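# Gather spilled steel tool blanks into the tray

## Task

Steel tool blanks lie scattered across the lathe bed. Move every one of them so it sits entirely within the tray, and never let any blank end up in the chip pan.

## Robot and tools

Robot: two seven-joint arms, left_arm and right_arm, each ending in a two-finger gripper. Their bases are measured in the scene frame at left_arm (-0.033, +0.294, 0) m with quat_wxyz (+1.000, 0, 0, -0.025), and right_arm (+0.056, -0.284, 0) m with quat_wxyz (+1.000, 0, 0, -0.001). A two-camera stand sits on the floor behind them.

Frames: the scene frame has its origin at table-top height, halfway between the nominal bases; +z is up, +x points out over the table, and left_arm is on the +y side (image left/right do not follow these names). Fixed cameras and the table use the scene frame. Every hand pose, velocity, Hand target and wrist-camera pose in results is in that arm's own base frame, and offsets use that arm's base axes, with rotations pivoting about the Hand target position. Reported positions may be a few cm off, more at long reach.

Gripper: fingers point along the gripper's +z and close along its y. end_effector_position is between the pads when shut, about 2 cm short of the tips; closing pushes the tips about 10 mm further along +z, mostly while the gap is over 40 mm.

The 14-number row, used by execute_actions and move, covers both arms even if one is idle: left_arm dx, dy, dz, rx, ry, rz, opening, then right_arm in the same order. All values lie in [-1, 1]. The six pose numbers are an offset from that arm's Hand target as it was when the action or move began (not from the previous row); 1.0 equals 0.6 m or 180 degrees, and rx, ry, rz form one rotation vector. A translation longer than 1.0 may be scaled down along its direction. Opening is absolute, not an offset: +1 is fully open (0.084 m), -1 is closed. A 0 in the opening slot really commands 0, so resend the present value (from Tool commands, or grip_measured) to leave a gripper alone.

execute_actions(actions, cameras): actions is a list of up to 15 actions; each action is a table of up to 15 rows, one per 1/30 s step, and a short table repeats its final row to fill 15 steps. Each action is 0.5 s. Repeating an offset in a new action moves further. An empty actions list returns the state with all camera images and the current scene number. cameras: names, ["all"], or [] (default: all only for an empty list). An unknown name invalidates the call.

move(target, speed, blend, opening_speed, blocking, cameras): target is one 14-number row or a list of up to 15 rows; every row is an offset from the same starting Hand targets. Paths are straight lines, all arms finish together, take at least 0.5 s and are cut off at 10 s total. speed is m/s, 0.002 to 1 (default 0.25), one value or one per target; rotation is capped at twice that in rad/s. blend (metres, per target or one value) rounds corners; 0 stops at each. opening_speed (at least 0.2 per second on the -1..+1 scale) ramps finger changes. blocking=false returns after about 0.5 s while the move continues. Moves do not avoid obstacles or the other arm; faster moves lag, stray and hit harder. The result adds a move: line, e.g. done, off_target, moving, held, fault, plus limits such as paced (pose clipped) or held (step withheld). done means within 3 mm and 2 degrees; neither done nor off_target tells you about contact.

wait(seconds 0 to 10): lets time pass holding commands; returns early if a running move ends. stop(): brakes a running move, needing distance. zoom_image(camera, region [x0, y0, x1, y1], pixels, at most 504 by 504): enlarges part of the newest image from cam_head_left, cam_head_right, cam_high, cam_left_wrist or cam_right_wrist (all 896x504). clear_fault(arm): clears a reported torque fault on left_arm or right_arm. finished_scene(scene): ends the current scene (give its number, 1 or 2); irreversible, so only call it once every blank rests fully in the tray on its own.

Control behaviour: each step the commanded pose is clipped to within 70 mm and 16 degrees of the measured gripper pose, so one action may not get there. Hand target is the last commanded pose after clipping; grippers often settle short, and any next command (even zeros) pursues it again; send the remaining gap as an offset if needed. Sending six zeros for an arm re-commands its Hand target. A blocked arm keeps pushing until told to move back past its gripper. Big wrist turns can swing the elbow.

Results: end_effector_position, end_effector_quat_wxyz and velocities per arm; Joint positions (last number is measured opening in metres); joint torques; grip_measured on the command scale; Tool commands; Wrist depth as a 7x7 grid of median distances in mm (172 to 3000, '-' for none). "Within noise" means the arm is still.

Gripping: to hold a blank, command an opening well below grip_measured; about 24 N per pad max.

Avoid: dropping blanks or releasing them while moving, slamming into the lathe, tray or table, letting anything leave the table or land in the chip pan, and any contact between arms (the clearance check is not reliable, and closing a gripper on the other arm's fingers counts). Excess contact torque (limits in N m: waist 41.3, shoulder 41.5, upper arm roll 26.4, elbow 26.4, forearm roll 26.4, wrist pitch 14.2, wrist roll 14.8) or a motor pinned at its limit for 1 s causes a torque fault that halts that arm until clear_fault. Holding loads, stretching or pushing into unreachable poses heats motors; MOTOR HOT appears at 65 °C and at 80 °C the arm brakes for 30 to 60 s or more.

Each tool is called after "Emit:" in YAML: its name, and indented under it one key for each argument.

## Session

Emit:
execute_actions:
  actions: []

Emit:
zoom_image:
  camera: "cam_high"
  region: [290, 70, 620, 320]

Scene clock: 0.00 s.
left_arm: end_effector_position=(+0.2568, -0.2556, +0.2082) grip_measured=+1.00 end_effector_quat_wxyz=(-0.160, +0.234, +0.958, -0.033) | right_arm: end_effector_position=(+0.3536, -0.3381, +0.1165) grip_measured=+1.00 end_effector_quat_wxyz=(-0.074, +0.828, -0.002, +0.555)
Joint positions: left_arm=[-1.235 -0.15 0.549 0.939 -0.126 1.33 2.966 0.084] | right_arm=[-0.648 0.301 -0.537 0.75 1.691 1.241 -2.464 0.084]
Joint velocities: within noise
Joint torques (N m): no reading
Wrist depth (mm): cam_left_wrist=[1767 463 446 430 414 392 388 / 458 442 426 409 397 383 372 / 437 422 406 392 379 369 357 / 420 404 391 378 366 356 346 / 404 390 377 366 355 344 335 / 386 374 362 352 342 332 323 / 362 360 349 339 331 318 312] | cam_right_wrist=[1297 1269 1228 1217 1205 1190 1176 / 1353 1320 1288 1264 1239 1149 994 / 366 1388 1139 879 884 842 1260 / 376 1440 901 607 584 1366 1340 / 391 477 507 482 465 1235 1220 / 350 403 404 387 373 1004 1013 / 319 357 342 328 317 1051 1040]
Hand target: left_arm +0.2568, -0.2556, +0.2082; -0.160, +0.234, +0.958, -0.033 | right_arm +0.3536, -0.3381, +0.1165; -0.074, +0.828, -0.002, +0.555
Tool commands: left_gripper/opening=+1.0 right_gripper/opening=+1.0

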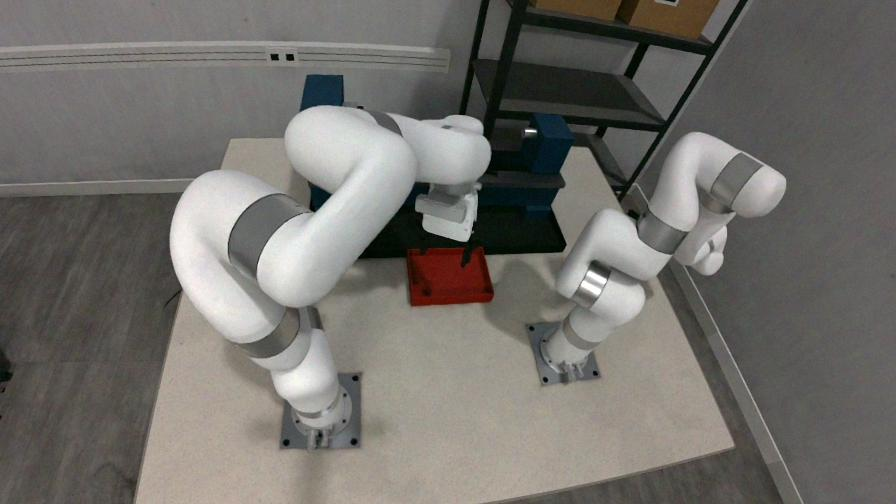

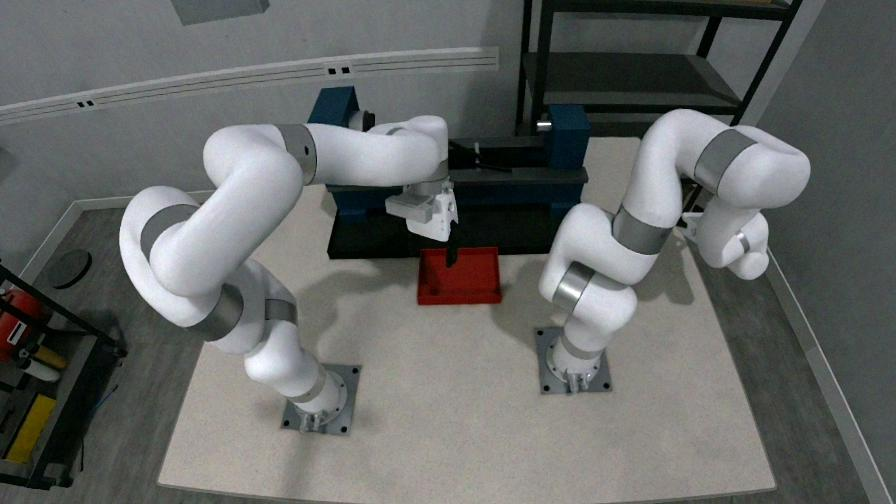

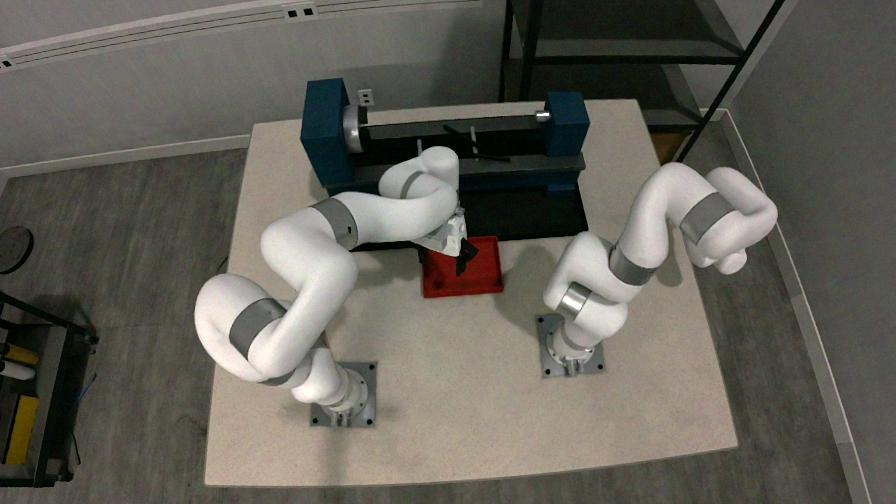

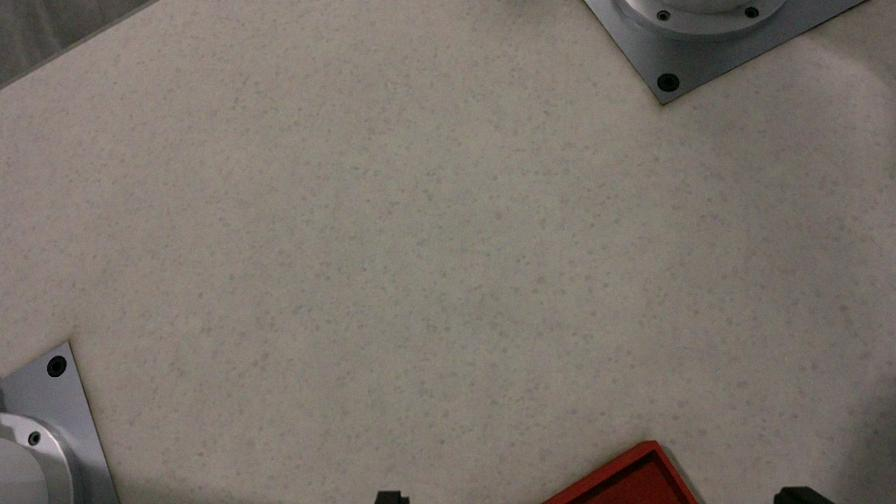

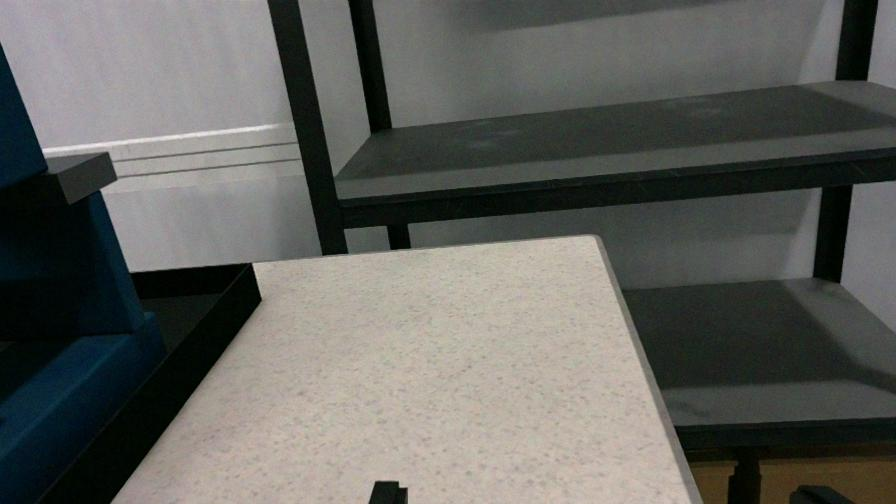

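Scaled by 1.527 from the camera's 896x504 image, which has a finer 1280x720 frame.

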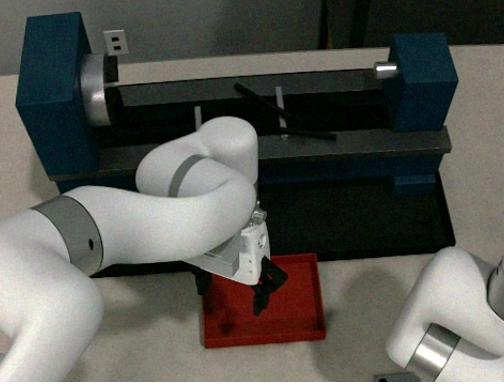

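Emit:
move:
  target:
    - [0,0.12,0.2,0,0,0,0, 0.005,0.07,0.4,-0.025,0.188,0.0007,0]
    - [-0.095,0.92,0.18,0,0,0,0, 0.011,0.147,0.556,-0.05,0.3755,0.0014,0]
  speed: 0.45
  blend: [0.05,0]
  cameras: ["cam_high"]

Scene clock: 12.73 s.
left_arm: end_effector_position=(+0.1998, +0.2963, +0.3162) grip_measured=-0.01 end_effector_quat_wxyz=(-0.160, +0.234, +0.958, -0.033) | right_arm: end_effector_position=(+0.3602, -0.2499, +0.4501) grip_measured=-0.01 end_effector_quat_wxyz=(+0.000, +1.000, +0.000, +0.000)
Joint positions: left_arm=[-0.839 -0.913 1.038 1.214 0.82 2.059 3.758 0.044] | right_arm=[-0.558 -0.041 -0.047 1.717 -0.002 1.759 -0.605 0.044]
Joint torques (N m): left_arm=[0.37 8.03 -12.46 10.22 0.92 -0.55 0.54] | right_arm=[0.96 -11.84 0.04 13.94 -0.09 -1.29 0.11]
Wrist depth (mm): cam_left_wrist=[1877 1818 1754 1673 1622 1574 1509 / 1785 569 552 1585 1557 1493 1434 / 564 547 526 516 1493 1440 1388 / 546 527 508 492 1440 1394 1343 / 524 507 491 475 1361 1340 1300 / 386 481 472 458 446 1300 1260 / 414 464 455 441 427 1255 1211] | cam_right_wrist=[283 338 573 579 578 1523 1516 / 284 368 573 578 579 1513 1523 / 415 415 575 580 580 1516 1523 / 570 570 575 579 580 1529 1526 / 570 570 575 583 580 1529 1523 / 583 585 582 583 581 1523 1526 / 584 584 585 583 582 1539 1529]
Hand target: left_arm +0.1998, +0.2964, +0.3162; -0.160, +0.234, +0.958, -0.033 | right_arm +0.3602, -0.2499, +0.4501; +0.000, +1.000, +0.000, +0.000
Off the commanded pose: left_arm 0.000 m, 0 deg | right_arm 0.000 m, 0 deg.
move: done; limits=paced
Images, in order (width x height): cam_high 896x504.

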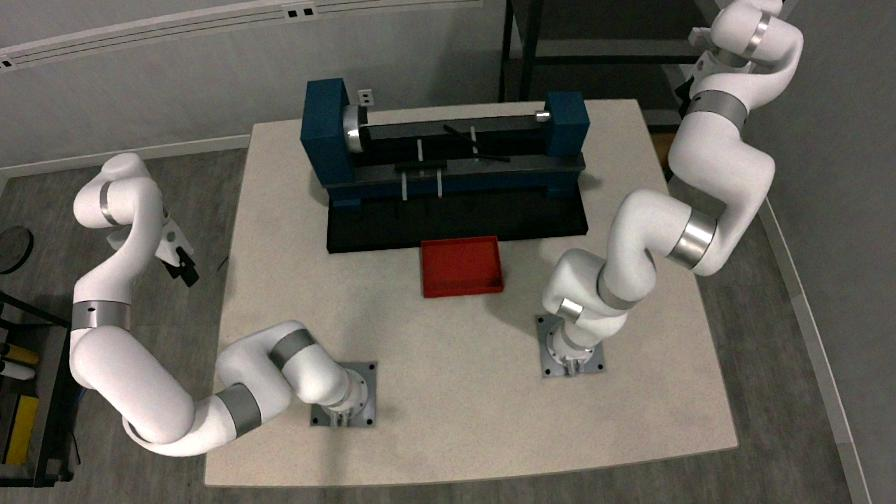

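Emit:
move:
  target: [0,0,0,0,0,0,0, 0.125,0.833,0,0,0,0,0]
  speed: 0.4
  cameras: ["cam_right_wrist"]

Scene clock: 19.57 s.
left_arm: end_effector_position=(+0.1998, +0.2964, +0.3162) grip_measured=-0.01 end_effector_quat_wxyz=(-0.160, +0.234, +0.958, -0.033) | right_arm: end_effector_position=(+0.4352, +0.2498, +0.4501) grip_measured=-0.01 end_effector_quat_wxyz=(+0.000, +1.000, +0.000, +0.000)
Joint positions: left_arm=[-0.839 -0.913 1.038 1.214 0.82 2.059 3.758 0.044] | right_arm=[0.022 0.252 0.654 2.033 -0.157 1.829 0.62 0.044]
Joint torques (N m): left_arm=[0.45 7.35 -12.5 10.68 0.75 -0.43 0.15] | right_arm=[0.87 -14.33 2.83 13.12 -0.12 -1.27 0.23]
Wrist depth (mm): cam_left_wrist=[1893 1804 1749 1657 1619 1567 1506 / 1772 568 551 1578 1553 1509 1440 / 565 546 527 517 1487 1431 1388 / 545 526 507 492 1434 1394 1345 / 524 507 491 476 1343 1345 1310 / 386 482 471 458 446 1302 1253 / 414 464 455 441 428 1253 1215] | cam_right_wrist=[566 566 568 566 566 565 565 / 394 413 413 413 414 413 414 / 341 566 568 568 567 568 522 / 340 567 569 570 569 569 524 / 395 416 416 415 417 416 416 / 570 571 571 570 571 571 573 / 570 570 570 572 573 572 571]
Hand target: left_arm +0.1998, +0.2964, +0.3162; -0.160, +0.234, +0.958, -0.033 | right_arm +0.4352, +0.2499, +0.4501; +0.000, +1.000, +0.000, +0.000
Off the commanded pose: left_arm 0.000 m, 0 deg | right_arm 0.000 m, 0 deg.
move: done
Images, in order (width x height): cam_right_wrist 896x504.

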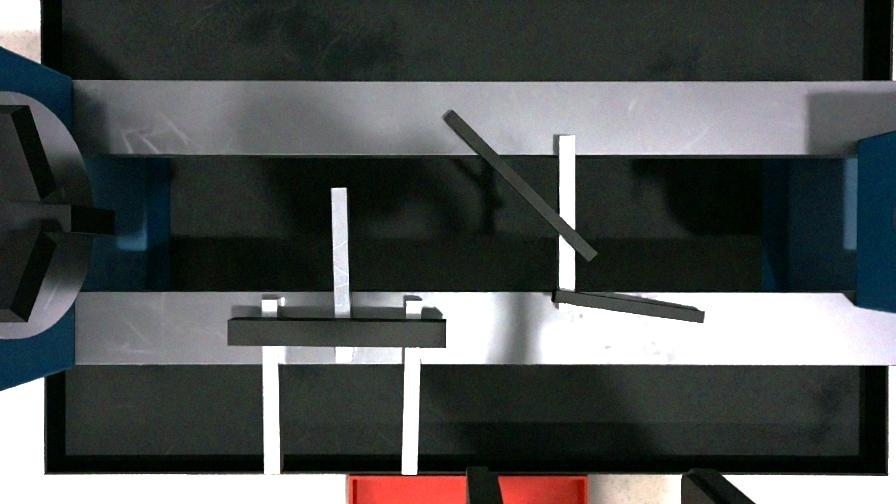

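Emit:
move:
  target: [0,0,0,0,0,0,0, -0.0837,0.2447,-0.3,0,0,0,0]
  speed: 0.3
  cameras: ["cam_right_wrist"]

Emit:
zoom_image:
  camera: "cam_right_wrist"
  region: [300, 140, 896, 504]

Scene clock: 68.27 s.
left_arm: end_effector_position=(+0.1998, +0.2964, +0.3162) grip_measured=-0.01 end_effector_quat_wxyz=(-0.160, +0.234, +0.958, -0.033) | right_arm: end_effector_position=(+0.3850, +0.3967, +0.2701) grip_measured=-0.01 end_effector_quat_wxyz=(+0.000, +1.000, +0.000, +0.000)
Joint positions: left_arm=[-0.839 -0.913 1.038 1.214 0.82 2.059 3.758 0.044] | right_arm=[0.194 0.33 0.727 1.57 -0.223 1.325 0.949 0.044]
Joint torques (N m): left_arm=[0.65 7.54 -12.4 10.56 0.47 -0.61 0.16] | right_arm=[0.94 -15.58 4.12 14.85 -0.24 -1.33 0.17]
Wrist depth (mm): cam_left_wrist=[1867 1813 1758 1673 1615 1571 1519 / 1767 567 553 1596 1539 1506 1446 / 563 547 528 517 1490 1458 1383 / 547 528 508 493 1440 1402 1356 / 524 507 491 476 1358 1337 1302 / 387 482 471 458 447 1300 1262 / 414 465 454 442 428 1255 1213] | cam_right_wrist=[- - 386 385 386 386 387 / - 341 386 387 386 386 387 / - 341 386 387 387 387 388 / - 234 234 234 208 208 208 / - 234 388 234 234 234 234 / 401 389 389 389 389 389 390 / 400 388 389 389 390 390 389]
Hand target: left_arm +0.1998, +0.2964, +0.3162; -0.160, +0.234, +0.958, -0.033 | right_arm +0.3850, +0.3967, +0.2701; +0.000, +1.000, +0.000, +0.000
Off the commanded pose: left_arm 0.000 m, 0 deg | right_arm 0.000 m, 0 deg.
move: done
Images, in order (width x height): cam_right_wrist 896x504.

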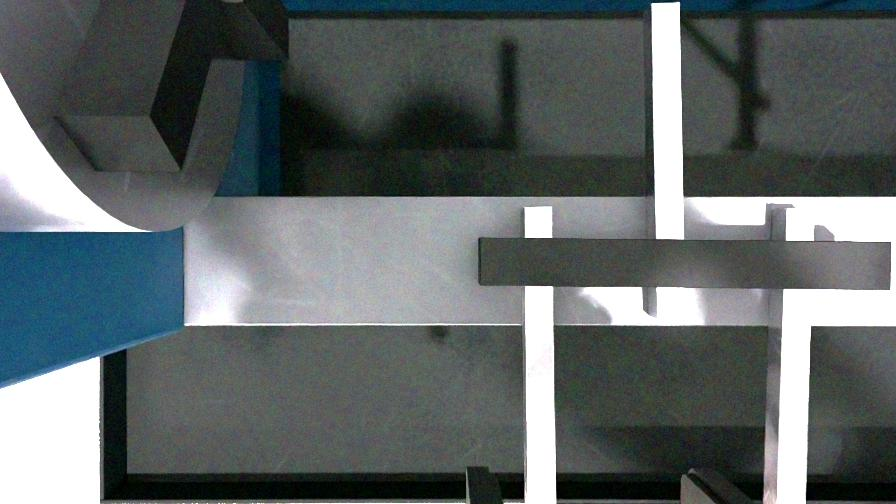

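Region (300, 140, 896, 504) is 596x364 pixels. A region can be at most 504 by 504 pixels.

Emit:
move:
  target:
    - [0,0,0,0,0,0,0, -0.0117,0.0027,-0.1,0,0,0,0]
    - [0,0,0,0,0,0,0, -0.0117,0.0027,-0.1385,0,0,0,0]
    - [0,0,0,0,0,0,0, -0.0117,0.0027,-0.1385,0,0,0,-0.9]
    - [0,0,0,0,0,0,0, 0.0216,0.0027,-0.1385,0,0,0,-0.9]
    - [0,0,0,0,0,0,0, 0.0216,0.0027,-0.1385,0,0,0,-0.4]
  speed: [0.2,0.08,0.05,0.04,0.05]
  blend: [0.01,0,0,0,0]
  opening_speed: 1.2
  cameras: ["cam_right_wrist"]

Scene clock: 78.77 s.
left_arm: end_effector_position=(+0.1998, +0.2964, +0.3162) grip_measured=-0.01 end_effector_quat_wxyz=(-0.160, +0.234, +0.958, -0.033) | right_arm: end_effector_position=(+0.3979, +0.3983, +0.1870) grip_measured=-0.42 end_effector_quat_wxyz=(+0.000, +1.000, +0.000, +0.000)
Joint positions: left_arm=[-0.839 -0.913 1.038 1.214 0.82 2.059 3.758 0.044] | right_arm=[0.204 0.42 0.691 1.443 -0.291 1.128 0.978 0.026]
Joint torques (N m): left_arm=[-0.04 7.33 -12.48 10.55 0.13 -0.48 0.26] | right_arm=[0.68 -17.03 5.85 14.36 0.2 -1.29 -0.43]
Wrist depth (mm): cam_left_wrist=[1893 1818 1754 1673 1634 1571 1499 / 1749 568 553 1607 1539 1499 1440 / 563 548 528 518 1487 1434 1400 / 545 526 509 491 1437 1394 1335 / 526 505 490 476 1350 1356 1312 / 387 482 471 458 446 1295 1262 / 414 465 455 441 428 1248 1215] | cam_right_wrist=[257 257 303 302 303 302 303 / 258 258 303 303 303 303 303 / 258 258 303 303 303 304 304 / - - - - - - - / - - - - - - - / - - 305 - - - - / 305 305 305 306 306 306 306]
Hand target: left_arm +0.1998, +0.2964, +0.3162; -0.160, +0.234, +0.958, -0.033 | right_arm +0.3979, +0.3983, +0.1870; +0.000, +1.000, +0.000, +0.000
Off the commanded pose: left_arm 0.000 m, 0 deg | right_arm 0.000 m, 0 deg.
move: done
Images, in order (width x height): cam_right_wrist 896x504.

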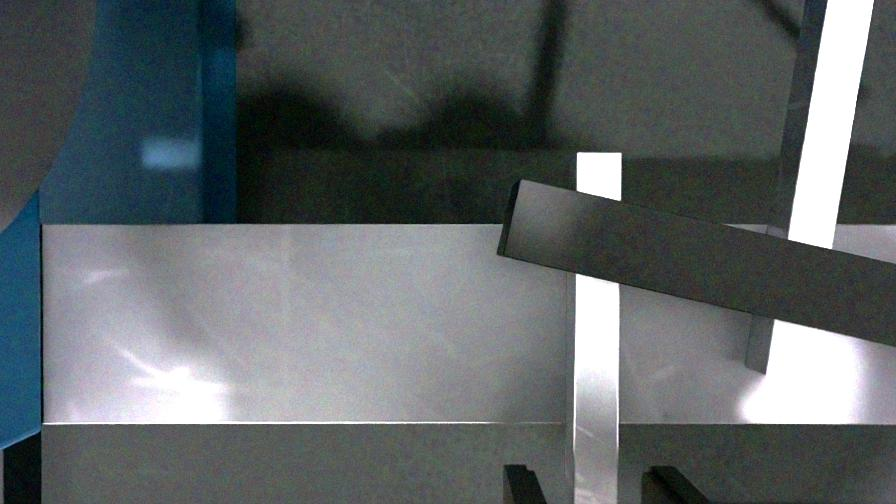

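Emit:
move:
  target:
    - [0,0,0,0,0,0,0, 0,0,0.06,0,0,0,-0.4]
    - [0,0,0,0,0,0,0, -0.0217,-0.15,0.1383,0,0,-0.0078,-0.4]
  speed: [0.15,0.3]
  blend: [0.015,0]
  cameras: ["cam_right_wrist"]

Scene clock: 83.37 s.
left_arm: end_effector_position=(+0.1998, +0.2964, +0.3162) grip_measured=-0.01 end_effector_quat_wxyz=(-0.160, +0.234, +0.958, -0.033) | right_arm: end_effector_position=(+0.3849, +0.3083, +0.2700) grip_measured=-0.42 end_effector_quat_wxyz=(+0.000, +1.000, -0.012, +0.000)
Joint positions: left_arm=[-0.839 -0.913 1.038 1.214 0.82 2.059 3.758 0.044] | right_arm=[0.007 0.068 0.689 1.3 -0.044 1.248 0.733 0.026]
Joint torques (N m): left_arm=[-0.08 7.33 -12.43 10.31 0.36 -0.46 0.37] | right_arm=[-0.45 -12.26 0.31 14.75 0.43 -1.54 -0.36]
Wrist depth (mm): cam_left_wrist=[1888 1813 1745 1661 1619 1564 1509 / 1776 569 552 1589 1557 1506 1437 / 565 548 528 515 1496 1443 1397 / 545 526 507 493 1425 1394 1348 / 523 508 490 476 1364 1353 1302 / 387 482 471 458 446 1295 1257 / 414 465 454 442 427 1253 1224] | cam_right_wrist=[340 385 385 385 384 386 386 / 340 384 385 385 386 387 223 / 341 386 387 386 387 387 233 / 234 233 223 207 233 234 234 / 234 234 234 234 234 387 388 / 387 388 388 389 389 389 389 / 389 389 389 389 389 389 390]
Hand target: left_arm +0.1998, +0.2964, +0.3162; -0.160, +0.234, +0.958, -0.033 | right_arm +0.3849, +0.3083, +0.2700; +0.000, +1.000, -0.012, +0.000
Off the commanded pose: left_arm 0.000 m, 0 deg | right_arm 0.000 m, 0 deg.
move: done
Images, in order (width x height): cam_right_wrist 896x504.

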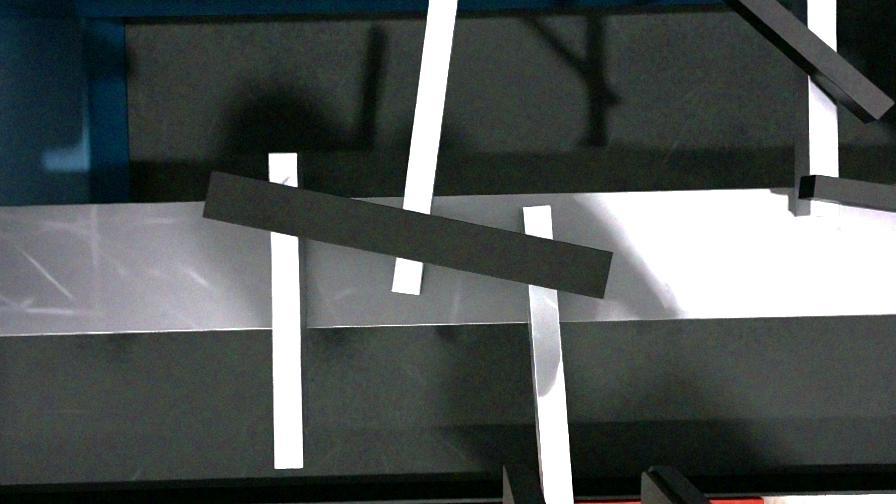

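Emit:
move:
  target: [0,0,0,0,0,0,0, 0.1162,0.0767,0,0,0,0.4369,0]
  speed: 0.35
  cameras: ["cam_right_wrist"]

Scene clock: 139.10 s.
left_arm: end_effector_position=(+0.1998, +0.2964, +0.3162) grip_measured=-0.01 end_effector_quat_wxyz=(-0.160, +0.234, +0.958, -0.033) | right_arm: end_effector_position=(+0.4546, +0.3543, +0.2700) grip_measured=-0.01 end_effector_quat_wxyz=(+0.000, +0.781, +0.624, +0.000)
Joint positions: left_arm=[-0.839 -0.913 1.038 1.214 0.82 2.059 3.758 0.044] | right_arm=[0.058 0.453 0.795 1.699 -0.324 1.381 -0.485 0.044]
Joint torques (N m): left_arm=[0.2 7.32 -12.75 10.29 0.24 -0.39 0.01] | right_arm=[0.89 -16.92 6.51 14.53 -0.11 -1.3 -0.35]
Wrist depth (mm): cam_left_wrist=[1903 1818 1745 1673 1626 1567 1503 / 1758 569 552 1574 1550 1503 1452 / 565 548 526 515 1483 1434 1388 / 544 527 508 492 1431 1394 1356 / 524 508 491 476 1348 1345 1312 / 386 482 470 458 446 1297 1264 / 414 465 453 441 428 1257 1211] | cam_right_wrist=[398 387 387 233 386 233 233 / 400 387 387 233 387 386 233 / 400 388 388 234 387 387 233 / 400 401 388 234 387 387 233 / 402 401 389 224 224 388 234 / 402 392 388 234 225 231 234 / 392 392 389 235 235 389 235]
Hand target: left_arm +0.1998, +0.2964, +0.3162; -0.160, +0.234, +0.958, -0.033 | right_arm +0.4546, +0.3543, +0.2700; +0.000, +0.781, +0.624, +0.000
Off the commanded pose: left_arm 0.000 m, 0 deg | right_arm 0.000 m, 0 deg.
move: done
Images, in order (width x height): cam_right_wrist 896x504.

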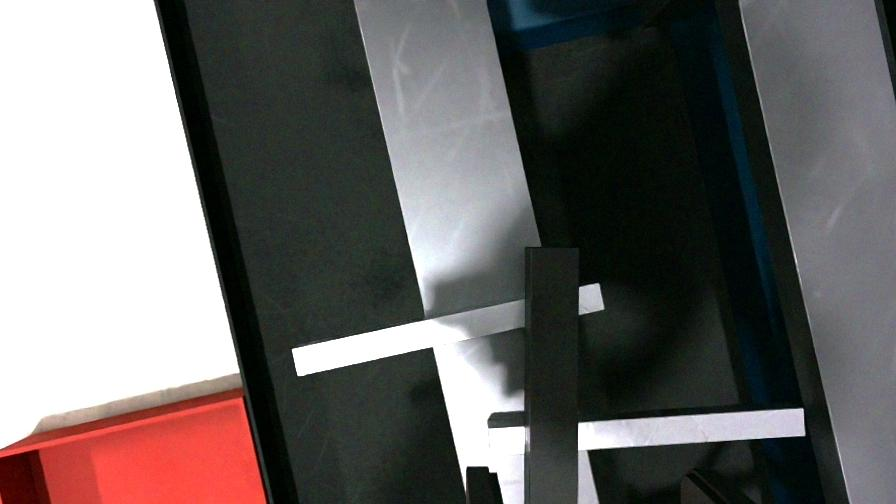

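Emit:
move:
  target:
    - [0,0,0,0,0,0,0, 0,0,-0.08,0,0,0,-0.2]
    - [0,0,0,0,0,0,0, 0,0,-0.1158,0,0,0,-0.2]
    - [0,0,0,0,0,0,0, 0,0,-0.1158,0,0,0,-1]
    - [0,0,0,0,0,0,0, 0,0,-0.1167,0,0,0,-1]
    - [0,0,0,0,0,0,0, 0.02,0,-0.1167,0,0,0,-1]
  speed: [0.15,0.08,0.05,0.03,0.03]
  blend: [0.01,0,0,0,0]
  opening_speed: 0.8
  cameras: ["cam_right_wrist"]

Scene clock: 148.40 s.
left_arm: end_effector_position=(+0.1998, +0.2964, +0.3162) grip_measured=-0.01 end_effector_quat_wxyz=(-0.160, +0.234, +0.958, -0.033) | right_arm: end_effector_position=(+0.4666, +0.3543, +0.2000) grip_measured=-0.64 end_effector_quat_wxyz=(+0.000, +0.781, +0.624, +0.000)
Joint positions: left_arm=[-0.839 -0.913 1.038 1.214 0.82 2.059 3.758 0.044] | right_arm=[0.056 0.522 0.762 1.588 -0.375 1.219 -0.465 0.016]
Joint torques (N m): left_arm=[0.02 7.51 -12.96 10.52 0.51 -0.5 0.17] | right_arm=[-0.17 -12.08 2.88 9.08 -0.74 -0.68 -0.38]
Wrist depth (mm): cam_left_wrist=[1888 1823 1749 1653 1638 1560 1503 / 1785 569 551 1582 1553 1516 1446 / 566 547 529 516 1493 1443 1400 / 545 526 509 493 1428 1402 1343 / 525 507 491 476 1361 1350 1300 / 387 482 472 457 446 1295 1257 / 414 465 454 442 427 1253 1217] | cam_right_wrist=[330 317 - 316 317 316 - / 330 317 - 317 317 317 - / 331 318 - - 317 317 - / 331 319 - - 317 317 250 / 331 319 - - - 318 249 / 332 - - - 319 318 256 / 322 319 - - - 319 269]
Hand target: left_arm +0.1998, +0.2964, +0.3162; -0.160, +0.234, +0.958, -0.033 | right_arm +0.4666, +0.3543, +0.2000; +0.000, +0.781, +0.624, +0.000
Off the commanded pose: left_arm 0.000 m, 0 deg | right_arm 0.000 m, 0 deg.
move: done
Images, in order (width x height): cam_right_wrist 896x504.

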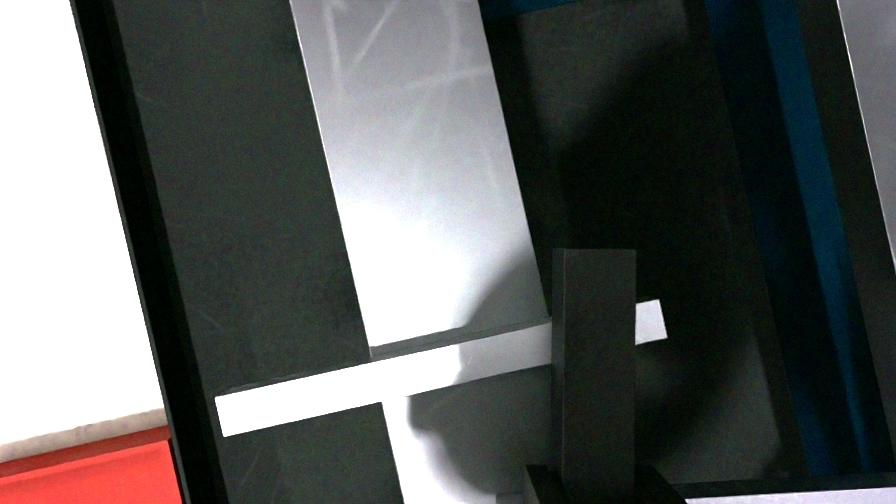

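Emit:
move:
  target: [0,0,0,0,0,0,0, 0.01,0,0,0,0,0,-1]
  speed: 0.02
  cameras: ["cam_right_wrist"]

Scene clock: 157.03 s.
left_arm: end_effector_position=(+0.1998, +0.2964, +0.3162) grip_measured=-0.01 end_effector_quat_wxyz=(-0.160, +0.234, +0.958, -0.033) | right_arm: end_effector_position=(+0.4726, +0.3543, +0.2000) grip_measured=-0.64 end_effector_quat_wxyz=(+0.000, +0.781, +0.624, +0.000)
Joint positions: left_arm=[-0.839 -0.913 1.038 1.214 0.82 2.059 3.758 0.044] | right_arm=[0.064 0.539 0.755 1.615 -0.383 1.229 -0.47 0.016]
Joint torques (N m): left_arm=[0.34 7.37 -12.94 10.54 0.55 -0.61 0.45] | right_arm=[-2.81 -12.14 0.19 9.88 -2.26 -1.16 -0.37]
Wrist depth (mm): cam_left_wrist=[1882 1804 1719 1669 1611 1564 1509 / 1776 566 553 1589 1550 1503 1440 / 564 548 527 517 1490 1440 1386 / 546 527 508 492 1422 1394 1343 / 525 508 490 475 1358 1361 1300 / 387 482 472 458 447 1300 1253 / 414 465 454 442 426 1246 1222] | cam_right_wrist=[318 - - 316 317 316 - / 330 318 - 317 317 317 - / 330 319 - 318 317 317 - / 331 319 - - 317 318 - / 331 319 - - - 317 181 / 332 - - - 319 318 180 / 323 319 - - - 319 -]
Hand target: left_arm +0.1998, +0.2964, +0.3162; -0.160, +0.234, +0.958, -0.033 | right_arm +0.4726, +0.3543, +0.2000; +0.000, +0.781, +0.624, +0.000
Off the commanded pose: left_arm 0.000 m, 0 deg | right_arm 0.000 m, 0 deg.
move: done
Images, in order (width x height): cam_right_wrist 896x504.

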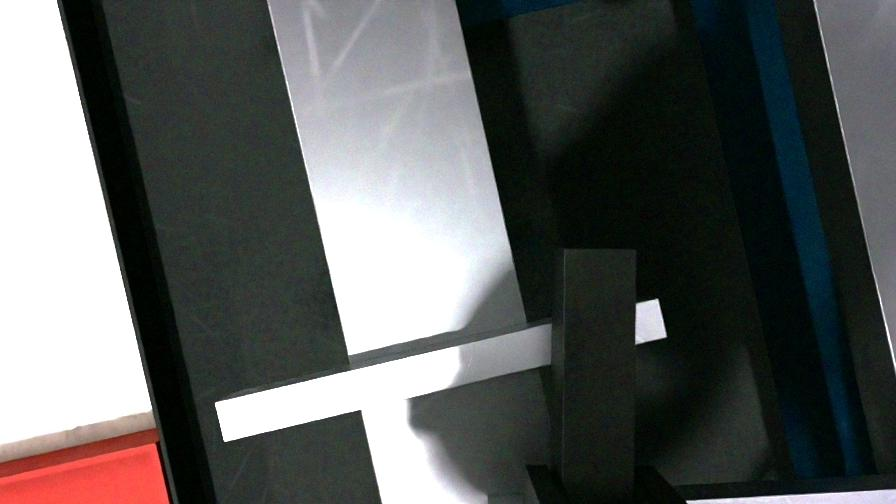

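Emit:
zoom_image:
  camera: "cam_right_wrist"
  region: [440, 420, 896, 504]

Emit:
execute_actions:
  actions: []

Scaled by 1.105 from the camera's 896x504 image, which has a finer 1280x720 frame.

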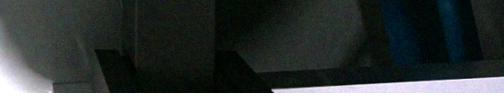

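Scene clock: 160.03 s.
left_arm: end_effector_position=(+0.1998, +0.2964, +0.3162) grip_measured=-0.01 end_effector_quat_wxyz=(-0.160, +0.234, +0.958, -0.033) | right_arm: end_effector_position=(+0.4726, +0.3543, +0.2000) grip_measured=-0.64 end_effector_quat_wxyz=(+0.000, +0.781, +0.624, +0.000)
Joint positions: left_arm=[-0.839 -0.913 1.038 1.214 0.82 2.059 3.758 0.044] | right_arm=[0.064 0.539 0.755 1.615 -0.383 1.229 -0.47 0.016]
Joint velocities: within noise
Joint torques (N m): left_arm=[-0.07 7.34 -12.5 10.53 0.3 -0.69 0.39] | right_arm=[-3.76 -12.59 0.22 9.65 -1.98 -1.02 -0.37]
Wrist depth (mm): cam_left_wrist=[1867 1823 1758 1690 1622 1571 1526 / 1781 568 552 1582 1536 1506 1452 / 564 549 528 516 1496 1446 1394 / 546 527 508 493 1443 1383 1343 / 525 506 492 476 1350 1348 1305 / 387 482 473 457 446 1292 1257 / 413 466 455 442 427 1248 1213] | cam_right_wrist=[318 - - 316 316 316 - / 330 318 - 317 317 317 - / 330 318 - 318 318 317 - / 330 318 - - 318 318 - / 331 319 - - - 318 181 / 331 - - - 319 319 180 / 322 320 - - - 319 -]
Hand target: left_arm +0.1998, +0.2964, +0.3162; -0.160, +0.234, +0.958, -0.033 | right_arm +0.4726, +0.3543, +0.2000; +0.000, +0.781, +0.624, +0.000
Tool commands: left_gripper/opening=+0.0 right_gripper/opening=-1.0
Off the commanded pose: left_arm 0.000 m, 0 deg | right_arm 0.000 m, 0 deg.

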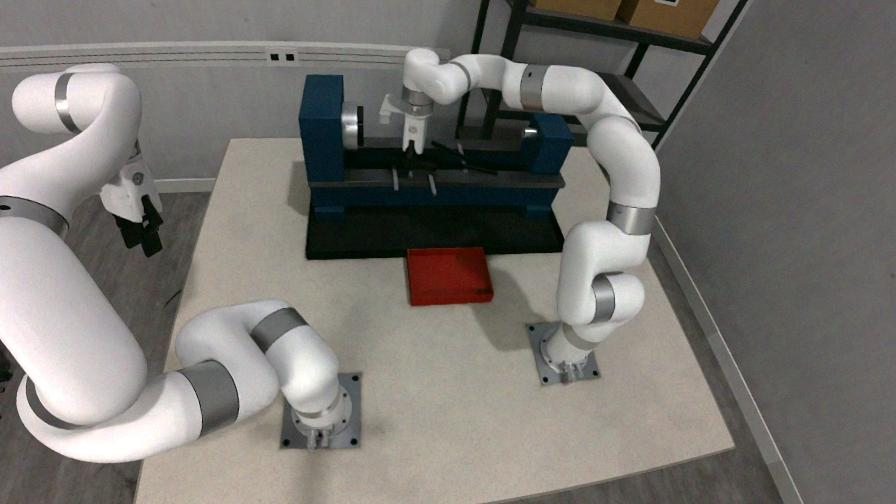

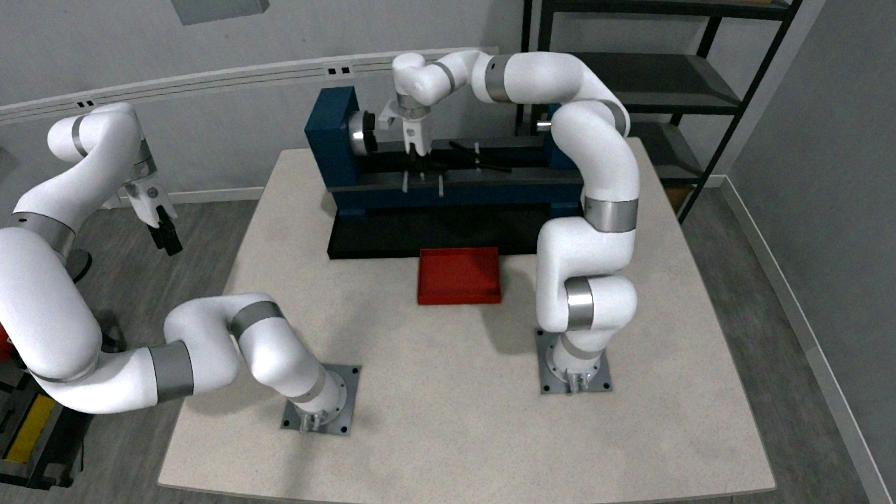

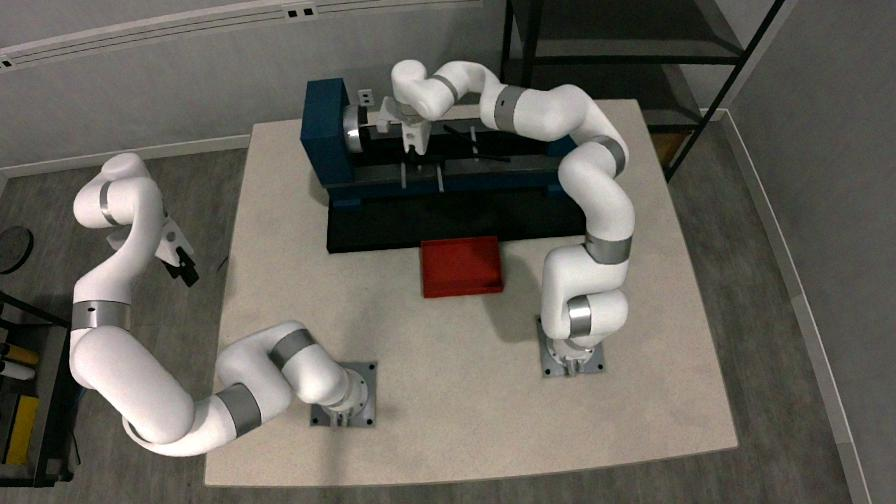

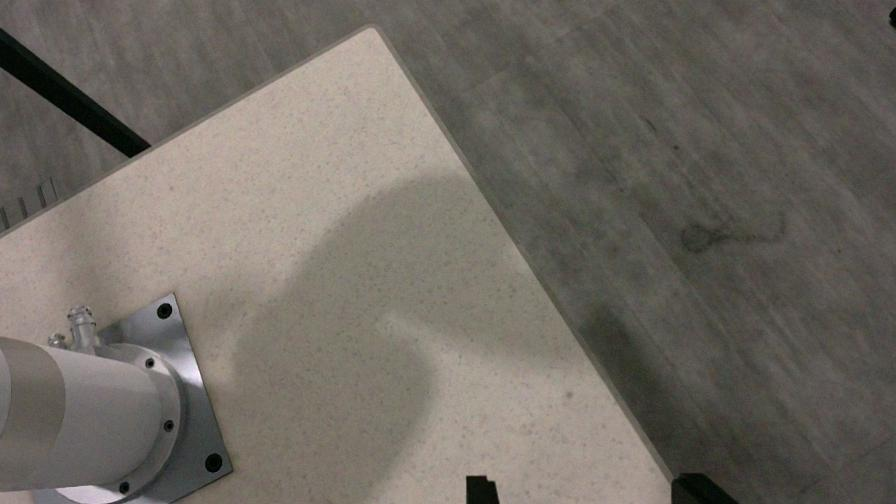

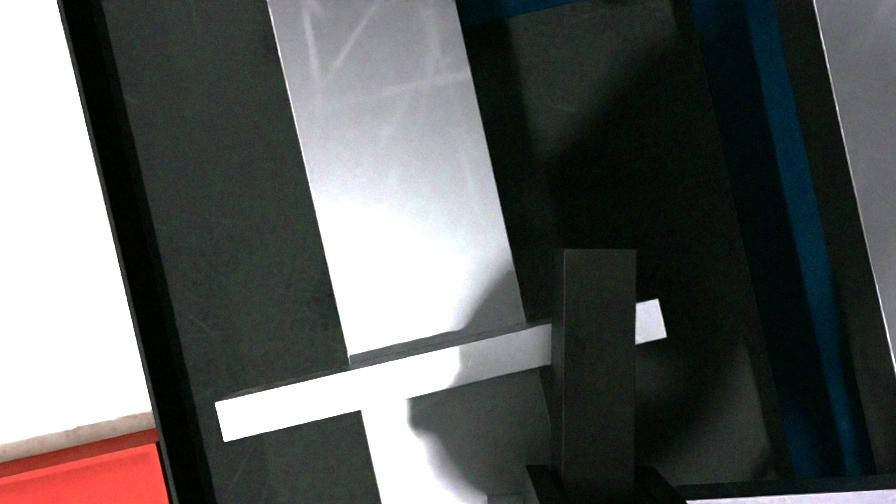

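Emit:
move:
  target: [0.02,0,0.1,0,0,0,-0.4, -0.0083,0,0,0,0,0,-1]
  speed: 0.1
  cameras: ["cam_right_wrist"]

Scene clock: 229.13 s.
left_arm: end_effector_position=(+0.2118, +0.2964, +0.3762) grip_measured=-0.42 end_effector_quat_wxyz=(-0.160, +0.234, +0.958, -0.033) | right_arm: end_effector_position=(+0.4676, +0.3543, +0.2000) grip_measured=-0.64 end_effector_quat_wxyz=(+0.000, +0.781, +0.624, +0.000)
Joint positions: left_arm=[-0.919 -0.8 1.034 1.427 0.769 2.159 3.813 0.026] | right_arm=[0.058 0.525 0.761 1.593 -0.376 1.221 -0.466 0.016]
Joint torques (N m): left_arm=[-0.16 7.43 -11.24 10.86 0.17 -0.59 0.51] | right_arm=[0.7 -13.07 5.73 7.56 1.11 -0.23 0.19]
Wrist depth (mm): cam_left_wrist=[1930 1893 1818 1749 1686 1630 1567 / 1852 1813 621 1642 1622 1582 1513 / 1813 617 598 588 1550 1509 1443 / 613 595 573 556 1503 1462 1411 / 589 574 555 536 1431 1394 1361 / 397 531 532 517 507 1353 1322 / 441 522 512 499 484 1297 1269] | cam_right_wrist=[329 317 - 317 317 316 - / 330 318 - 317 317 317 - / 330 318 - - 317 318 - / 331 318 - - 318 317 251 / 331 319 - - - 317 249 / 331 - - - 319 319 253 / 322 320 - - - 319 271]
Hand target: left_arm +0.2118, +0.2964, +0.3762; -0.160, +0.234, +0.958, -0.033 | right_arm +0.4676, +0.3543, +0.2000; +0.000, +0.781, +0.624, +0.000
Off the commanded pose: left_arm 0.000 m, 0 deg | right_arm 0.000 m, 0 deg.
move: done
Images, in order (width x height): cam_right_wrist 896x504.

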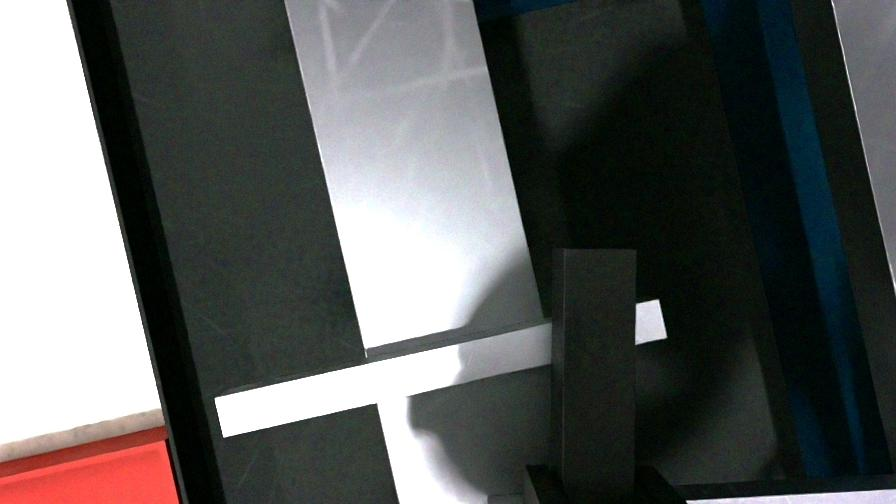

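Emit:
move:
  target:
    - [0.23,-0.661,0.12,-0.0007,-0.12,0.09,-0.2, 0,0,0,0,0,0,-1]
    - [0.3745,-0.9167,-0.1287,-0.0013,-0.2407,0.1827,-0.2, 0,0,0,0,0,0,-1]
  speed: 0.25
  blend: [0.06,0]
  cameras: ["cam_high","cam_head_right","cam_left_wrist"]

Scene clock: 247.10 s.
left_arm: end_effector_position=(+0.4366, -0.2537, +0.2990) grip_measured=-0.21 end_effector_quat_wxyz=(+0.216, -0.044, +0.975, +0.010) | right_arm: end_effector_position=(+0.4676, +0.3543, +0.2000) grip_measured=-0.64 end_effector_quat_wxyz=(+0.000, +0.781, +0.624, +0.000)
Joint positions: left_arm=[-1.044 -0.174 0.386 1.029 0.456 0.909 2.166 0.035] | right_arm=[0.058 0.525 0.761 1.593 -0.376 1.221 -0.466 0.016]
Joint torques (N m): left_arm=[1.06 -10.13 -1.11 17.78 0.96 -1.81 -0.14] | right_arm=[0.67 -13.08 5.83 7.56 0.87 -0.12 0.11]
Wrist depth (mm): cam_left_wrist=[368 368 354 358 360 369 369 / 380 380 370 372 373 382 384 / 395 395 395 395 395 397 397 / 412 412 413 412 413 414 412 / 417 430 438 436 437 438 425 / 347 339 355 343 363 368 371 / 295 290 290 291 295 295 300] | cam_right_wrist=[330 317 - 317 317 316 - / 330 318 - 317 317 318 - / 331 318 - - 317 317 - / 331 318 - - 318 317 251 / 331 318 - - - 318 250 / 332 - - - 319 318 253 / 322 320 - - - 319 270]
Hand target: left_arm +0.4365, -0.2537, +0.2990; +0.216, -0.044, +0.975, +0.010 | right_arm +0.4676, +0.3543, +0.2000; +0.000, +0.781, +0.624, +0.000
Off the commanded pose: left_arm 0.000 m, 0 deg | right_arm 0.000 m, 0 deg.
move: done
Images, in order (width x height): cam_head_right 896x504, cam_high 896x504, cam_left_wrist 896x504.

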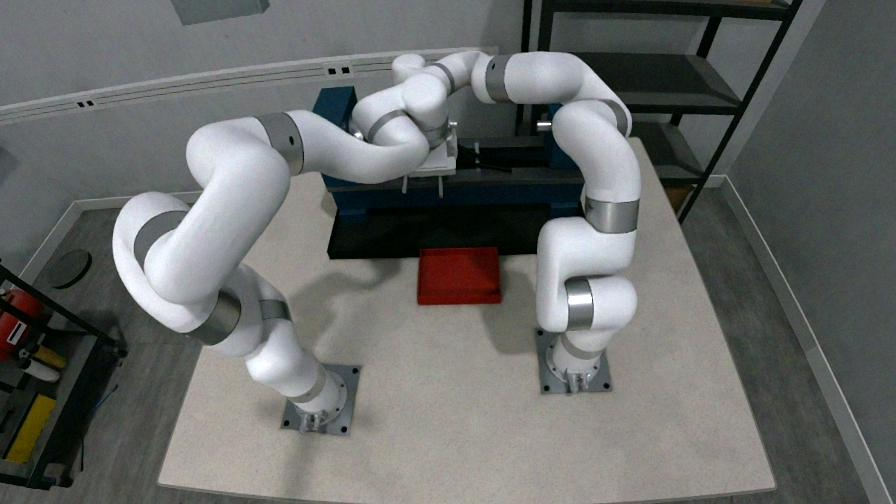

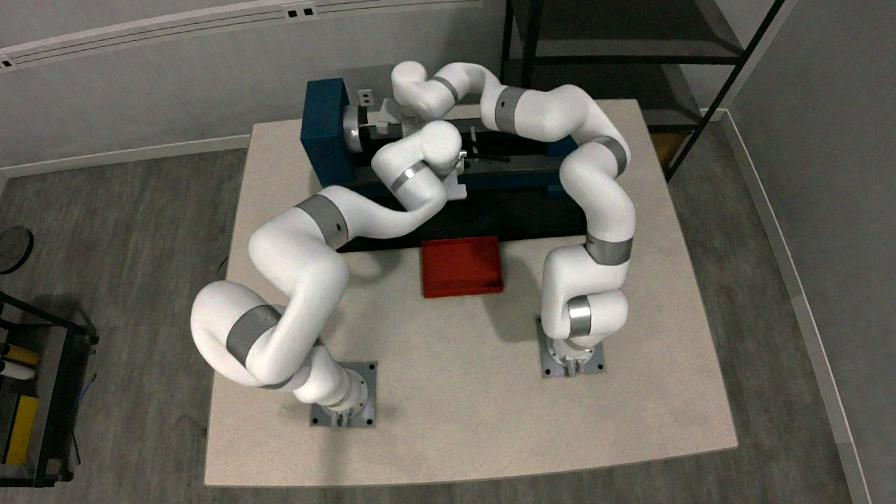

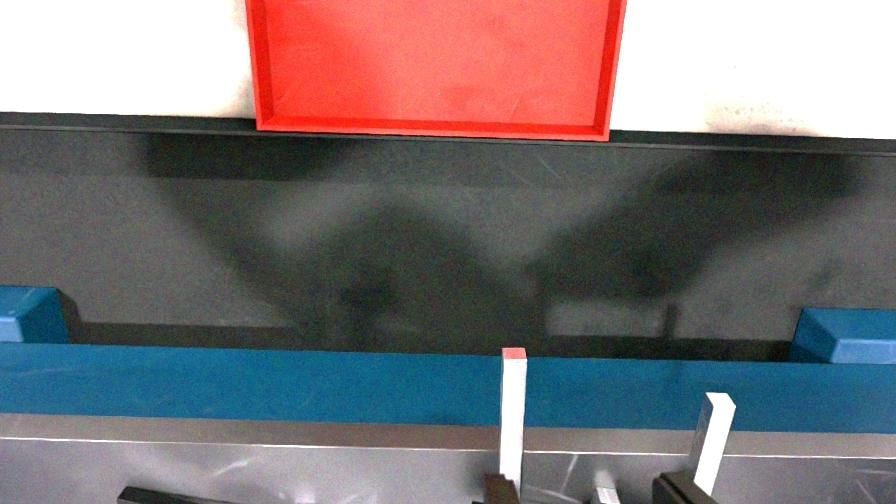

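Emit:
move:
  target: [0.0613,-0.0068,-0.1413,0,0,0.0128,-0.2, 0,0,0,0,0,0,-1]
  speed: 0.12
  cameras: ["cam_left_wrist"]

Scene clock: 261.43 s.
left_arm: end_effector_position=(+0.4733, -0.2578, +0.2142) grip_measured=-0.21 end_effector_quat_wxyz=(+0.216, -0.064, +0.974, +0.014) | right_arm: end_effector_position=(+0.4676, +0.3543, +0.2000) grip_measured=-0.64 end_effector_quat_wxyz=(+0.000, +0.781, +0.624, +0.000)
Joint positions: left_arm=[-1.01 0.036 0.436 0.992 0.433 0.667 2.13 0.035] | right_arm=[0.058 0.525 0.761 1.593 -0.376 1.221 -0.466 0.016]
Joint torques (N m): left_arm=[1.37 -13.33 0.64 17.22 -0.47 -1.67 0.68] | right_arm=[0.63 -12.88 5.82 7.65 0.82 -0.08 0.03]
Wrist depth (mm): cam_left_wrist=[284 282 278 279 279 282 288 / 290 290 291 290 291 295 296 / 306 302 307 304 307 307 307 / 319 320 320 320 320 320 320 / 338 339 339 339 340 340 341 / 278 276 289 297 350 304 350 / 237 239 239 251 255 261 267] | cam_right_wrist=[330 318 - 317 317 317 - / 330 318 - 317 317 317 - / 330 318 - - 317 317 - / 330 319 - - 318 317 251 / 331 319 - - - 318 249 / 331 - - - 319 319 253 / 322 320 - - - 319 271]
Hand target: left_arm +0.4733, -0.2577, +0.2142; +0.216, -0.064, +0.974, +0.014 | right_arm +0.4676, +0.3543, +0.2000; +0.000, +0.781, +0.624, +0.000
Off the commanded pose: left_arm 0.000 m, 0 deg | right_arm 0.000 m, 0 deg.
move: done
Images, in order (width x height): cam_left_wrist 896x504.

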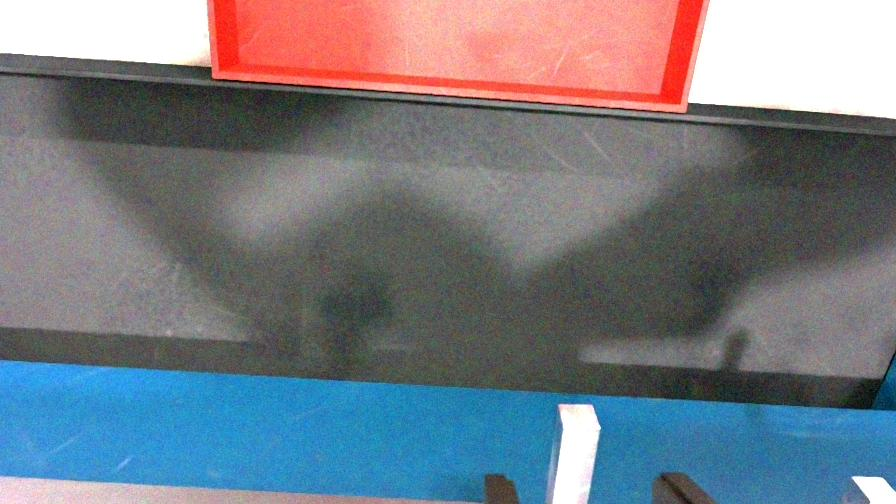

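Emit:
move:
  target:
    - [0.0212,0.0013,-0.0453,0,0,0,-0.2, 0,0,0,0,0,0,-1]
    - [0.0212,0.0013,-0.0453,0,0,0,-1, 0,0,0,0,0,0,-1]
  speed: 0.06
  opening_speed: 0.8
  cameras: ["cam_left_wrist"]

Scene clock: 271.93 s.
left_arm: end_effector_position=(+0.4860, -0.2570, +0.1870) grip_measured=-0.78 end_effector_quat_wxyz=(+0.216, -0.064, +0.974, +0.014) | right_arm: end_effector_position=(+0.4676, +0.3543, +0.2000) grip_measured=-0.64 end_effector_quat_wxyz=(+0.000, +0.781, +0.624, +0.000)
Joint positions: left_arm=[-0.992 0.113 0.446 0.992 0.411 0.586 2.145 0.01] | right_arm=[0.058 0.525 0.761 1.593 -0.376 1.221 -0.466 0.016]
Joint torques (N m): left_arm=[0.26 -14.11 0.26 16.29 -0.11 -1.79 0.57] | right_arm=[0.71 -12.81 5.49 7.86 0.61 -0.2 -0.1]
Wrist depth (mm): cam_left_wrist=[255 241 250 250 253 253 263 / 264 263 264 264 264 264 268 / 277 278 278 278 278 279 279 / 289 290 290 290 290 291 291 / 306 303 307 303 308 308 308 / 259 256 317 269 322 318 323 / 220 223 222 234 241 242 248] | cam_right_wrist=[329 317 - 317 316 317 - / 330 317 - 317 317 317 - / 330 318 - - 317 317 - / 331 318 - - 318 317 251 / 331 320 - - - 318 249 / 332 - - - 319 319 253 / 323 320 - - - 319 271]
Hand target: left_arm +0.4860, -0.2570, +0.1870; +0.216, -0.064, +0.974, +0.014 | right_arm +0.4676, +0.3543, +0.2000; +0.000, +0.781, +0.624, +0.000
Off the commanded pose: left_arm 0.000 m, 0 deg | right_arm 0.000 m, 0 deg.
move: done
Images, in order (width x height): cam_left_wrist 896x504.

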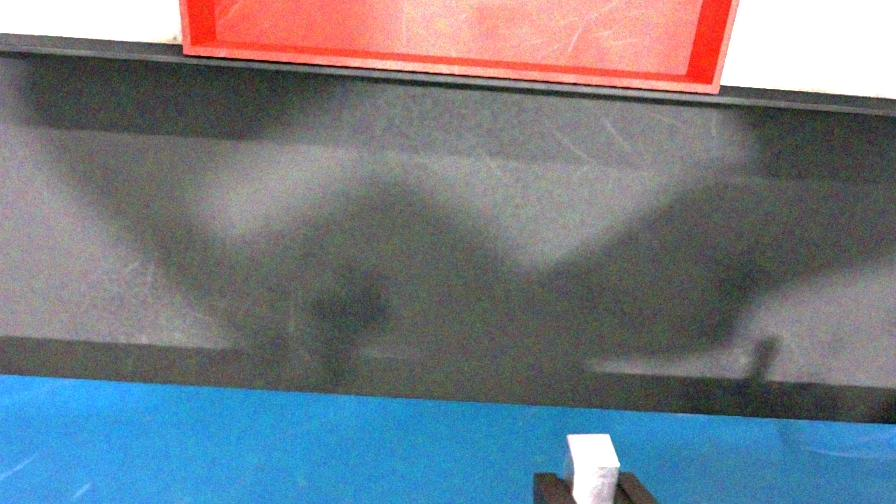

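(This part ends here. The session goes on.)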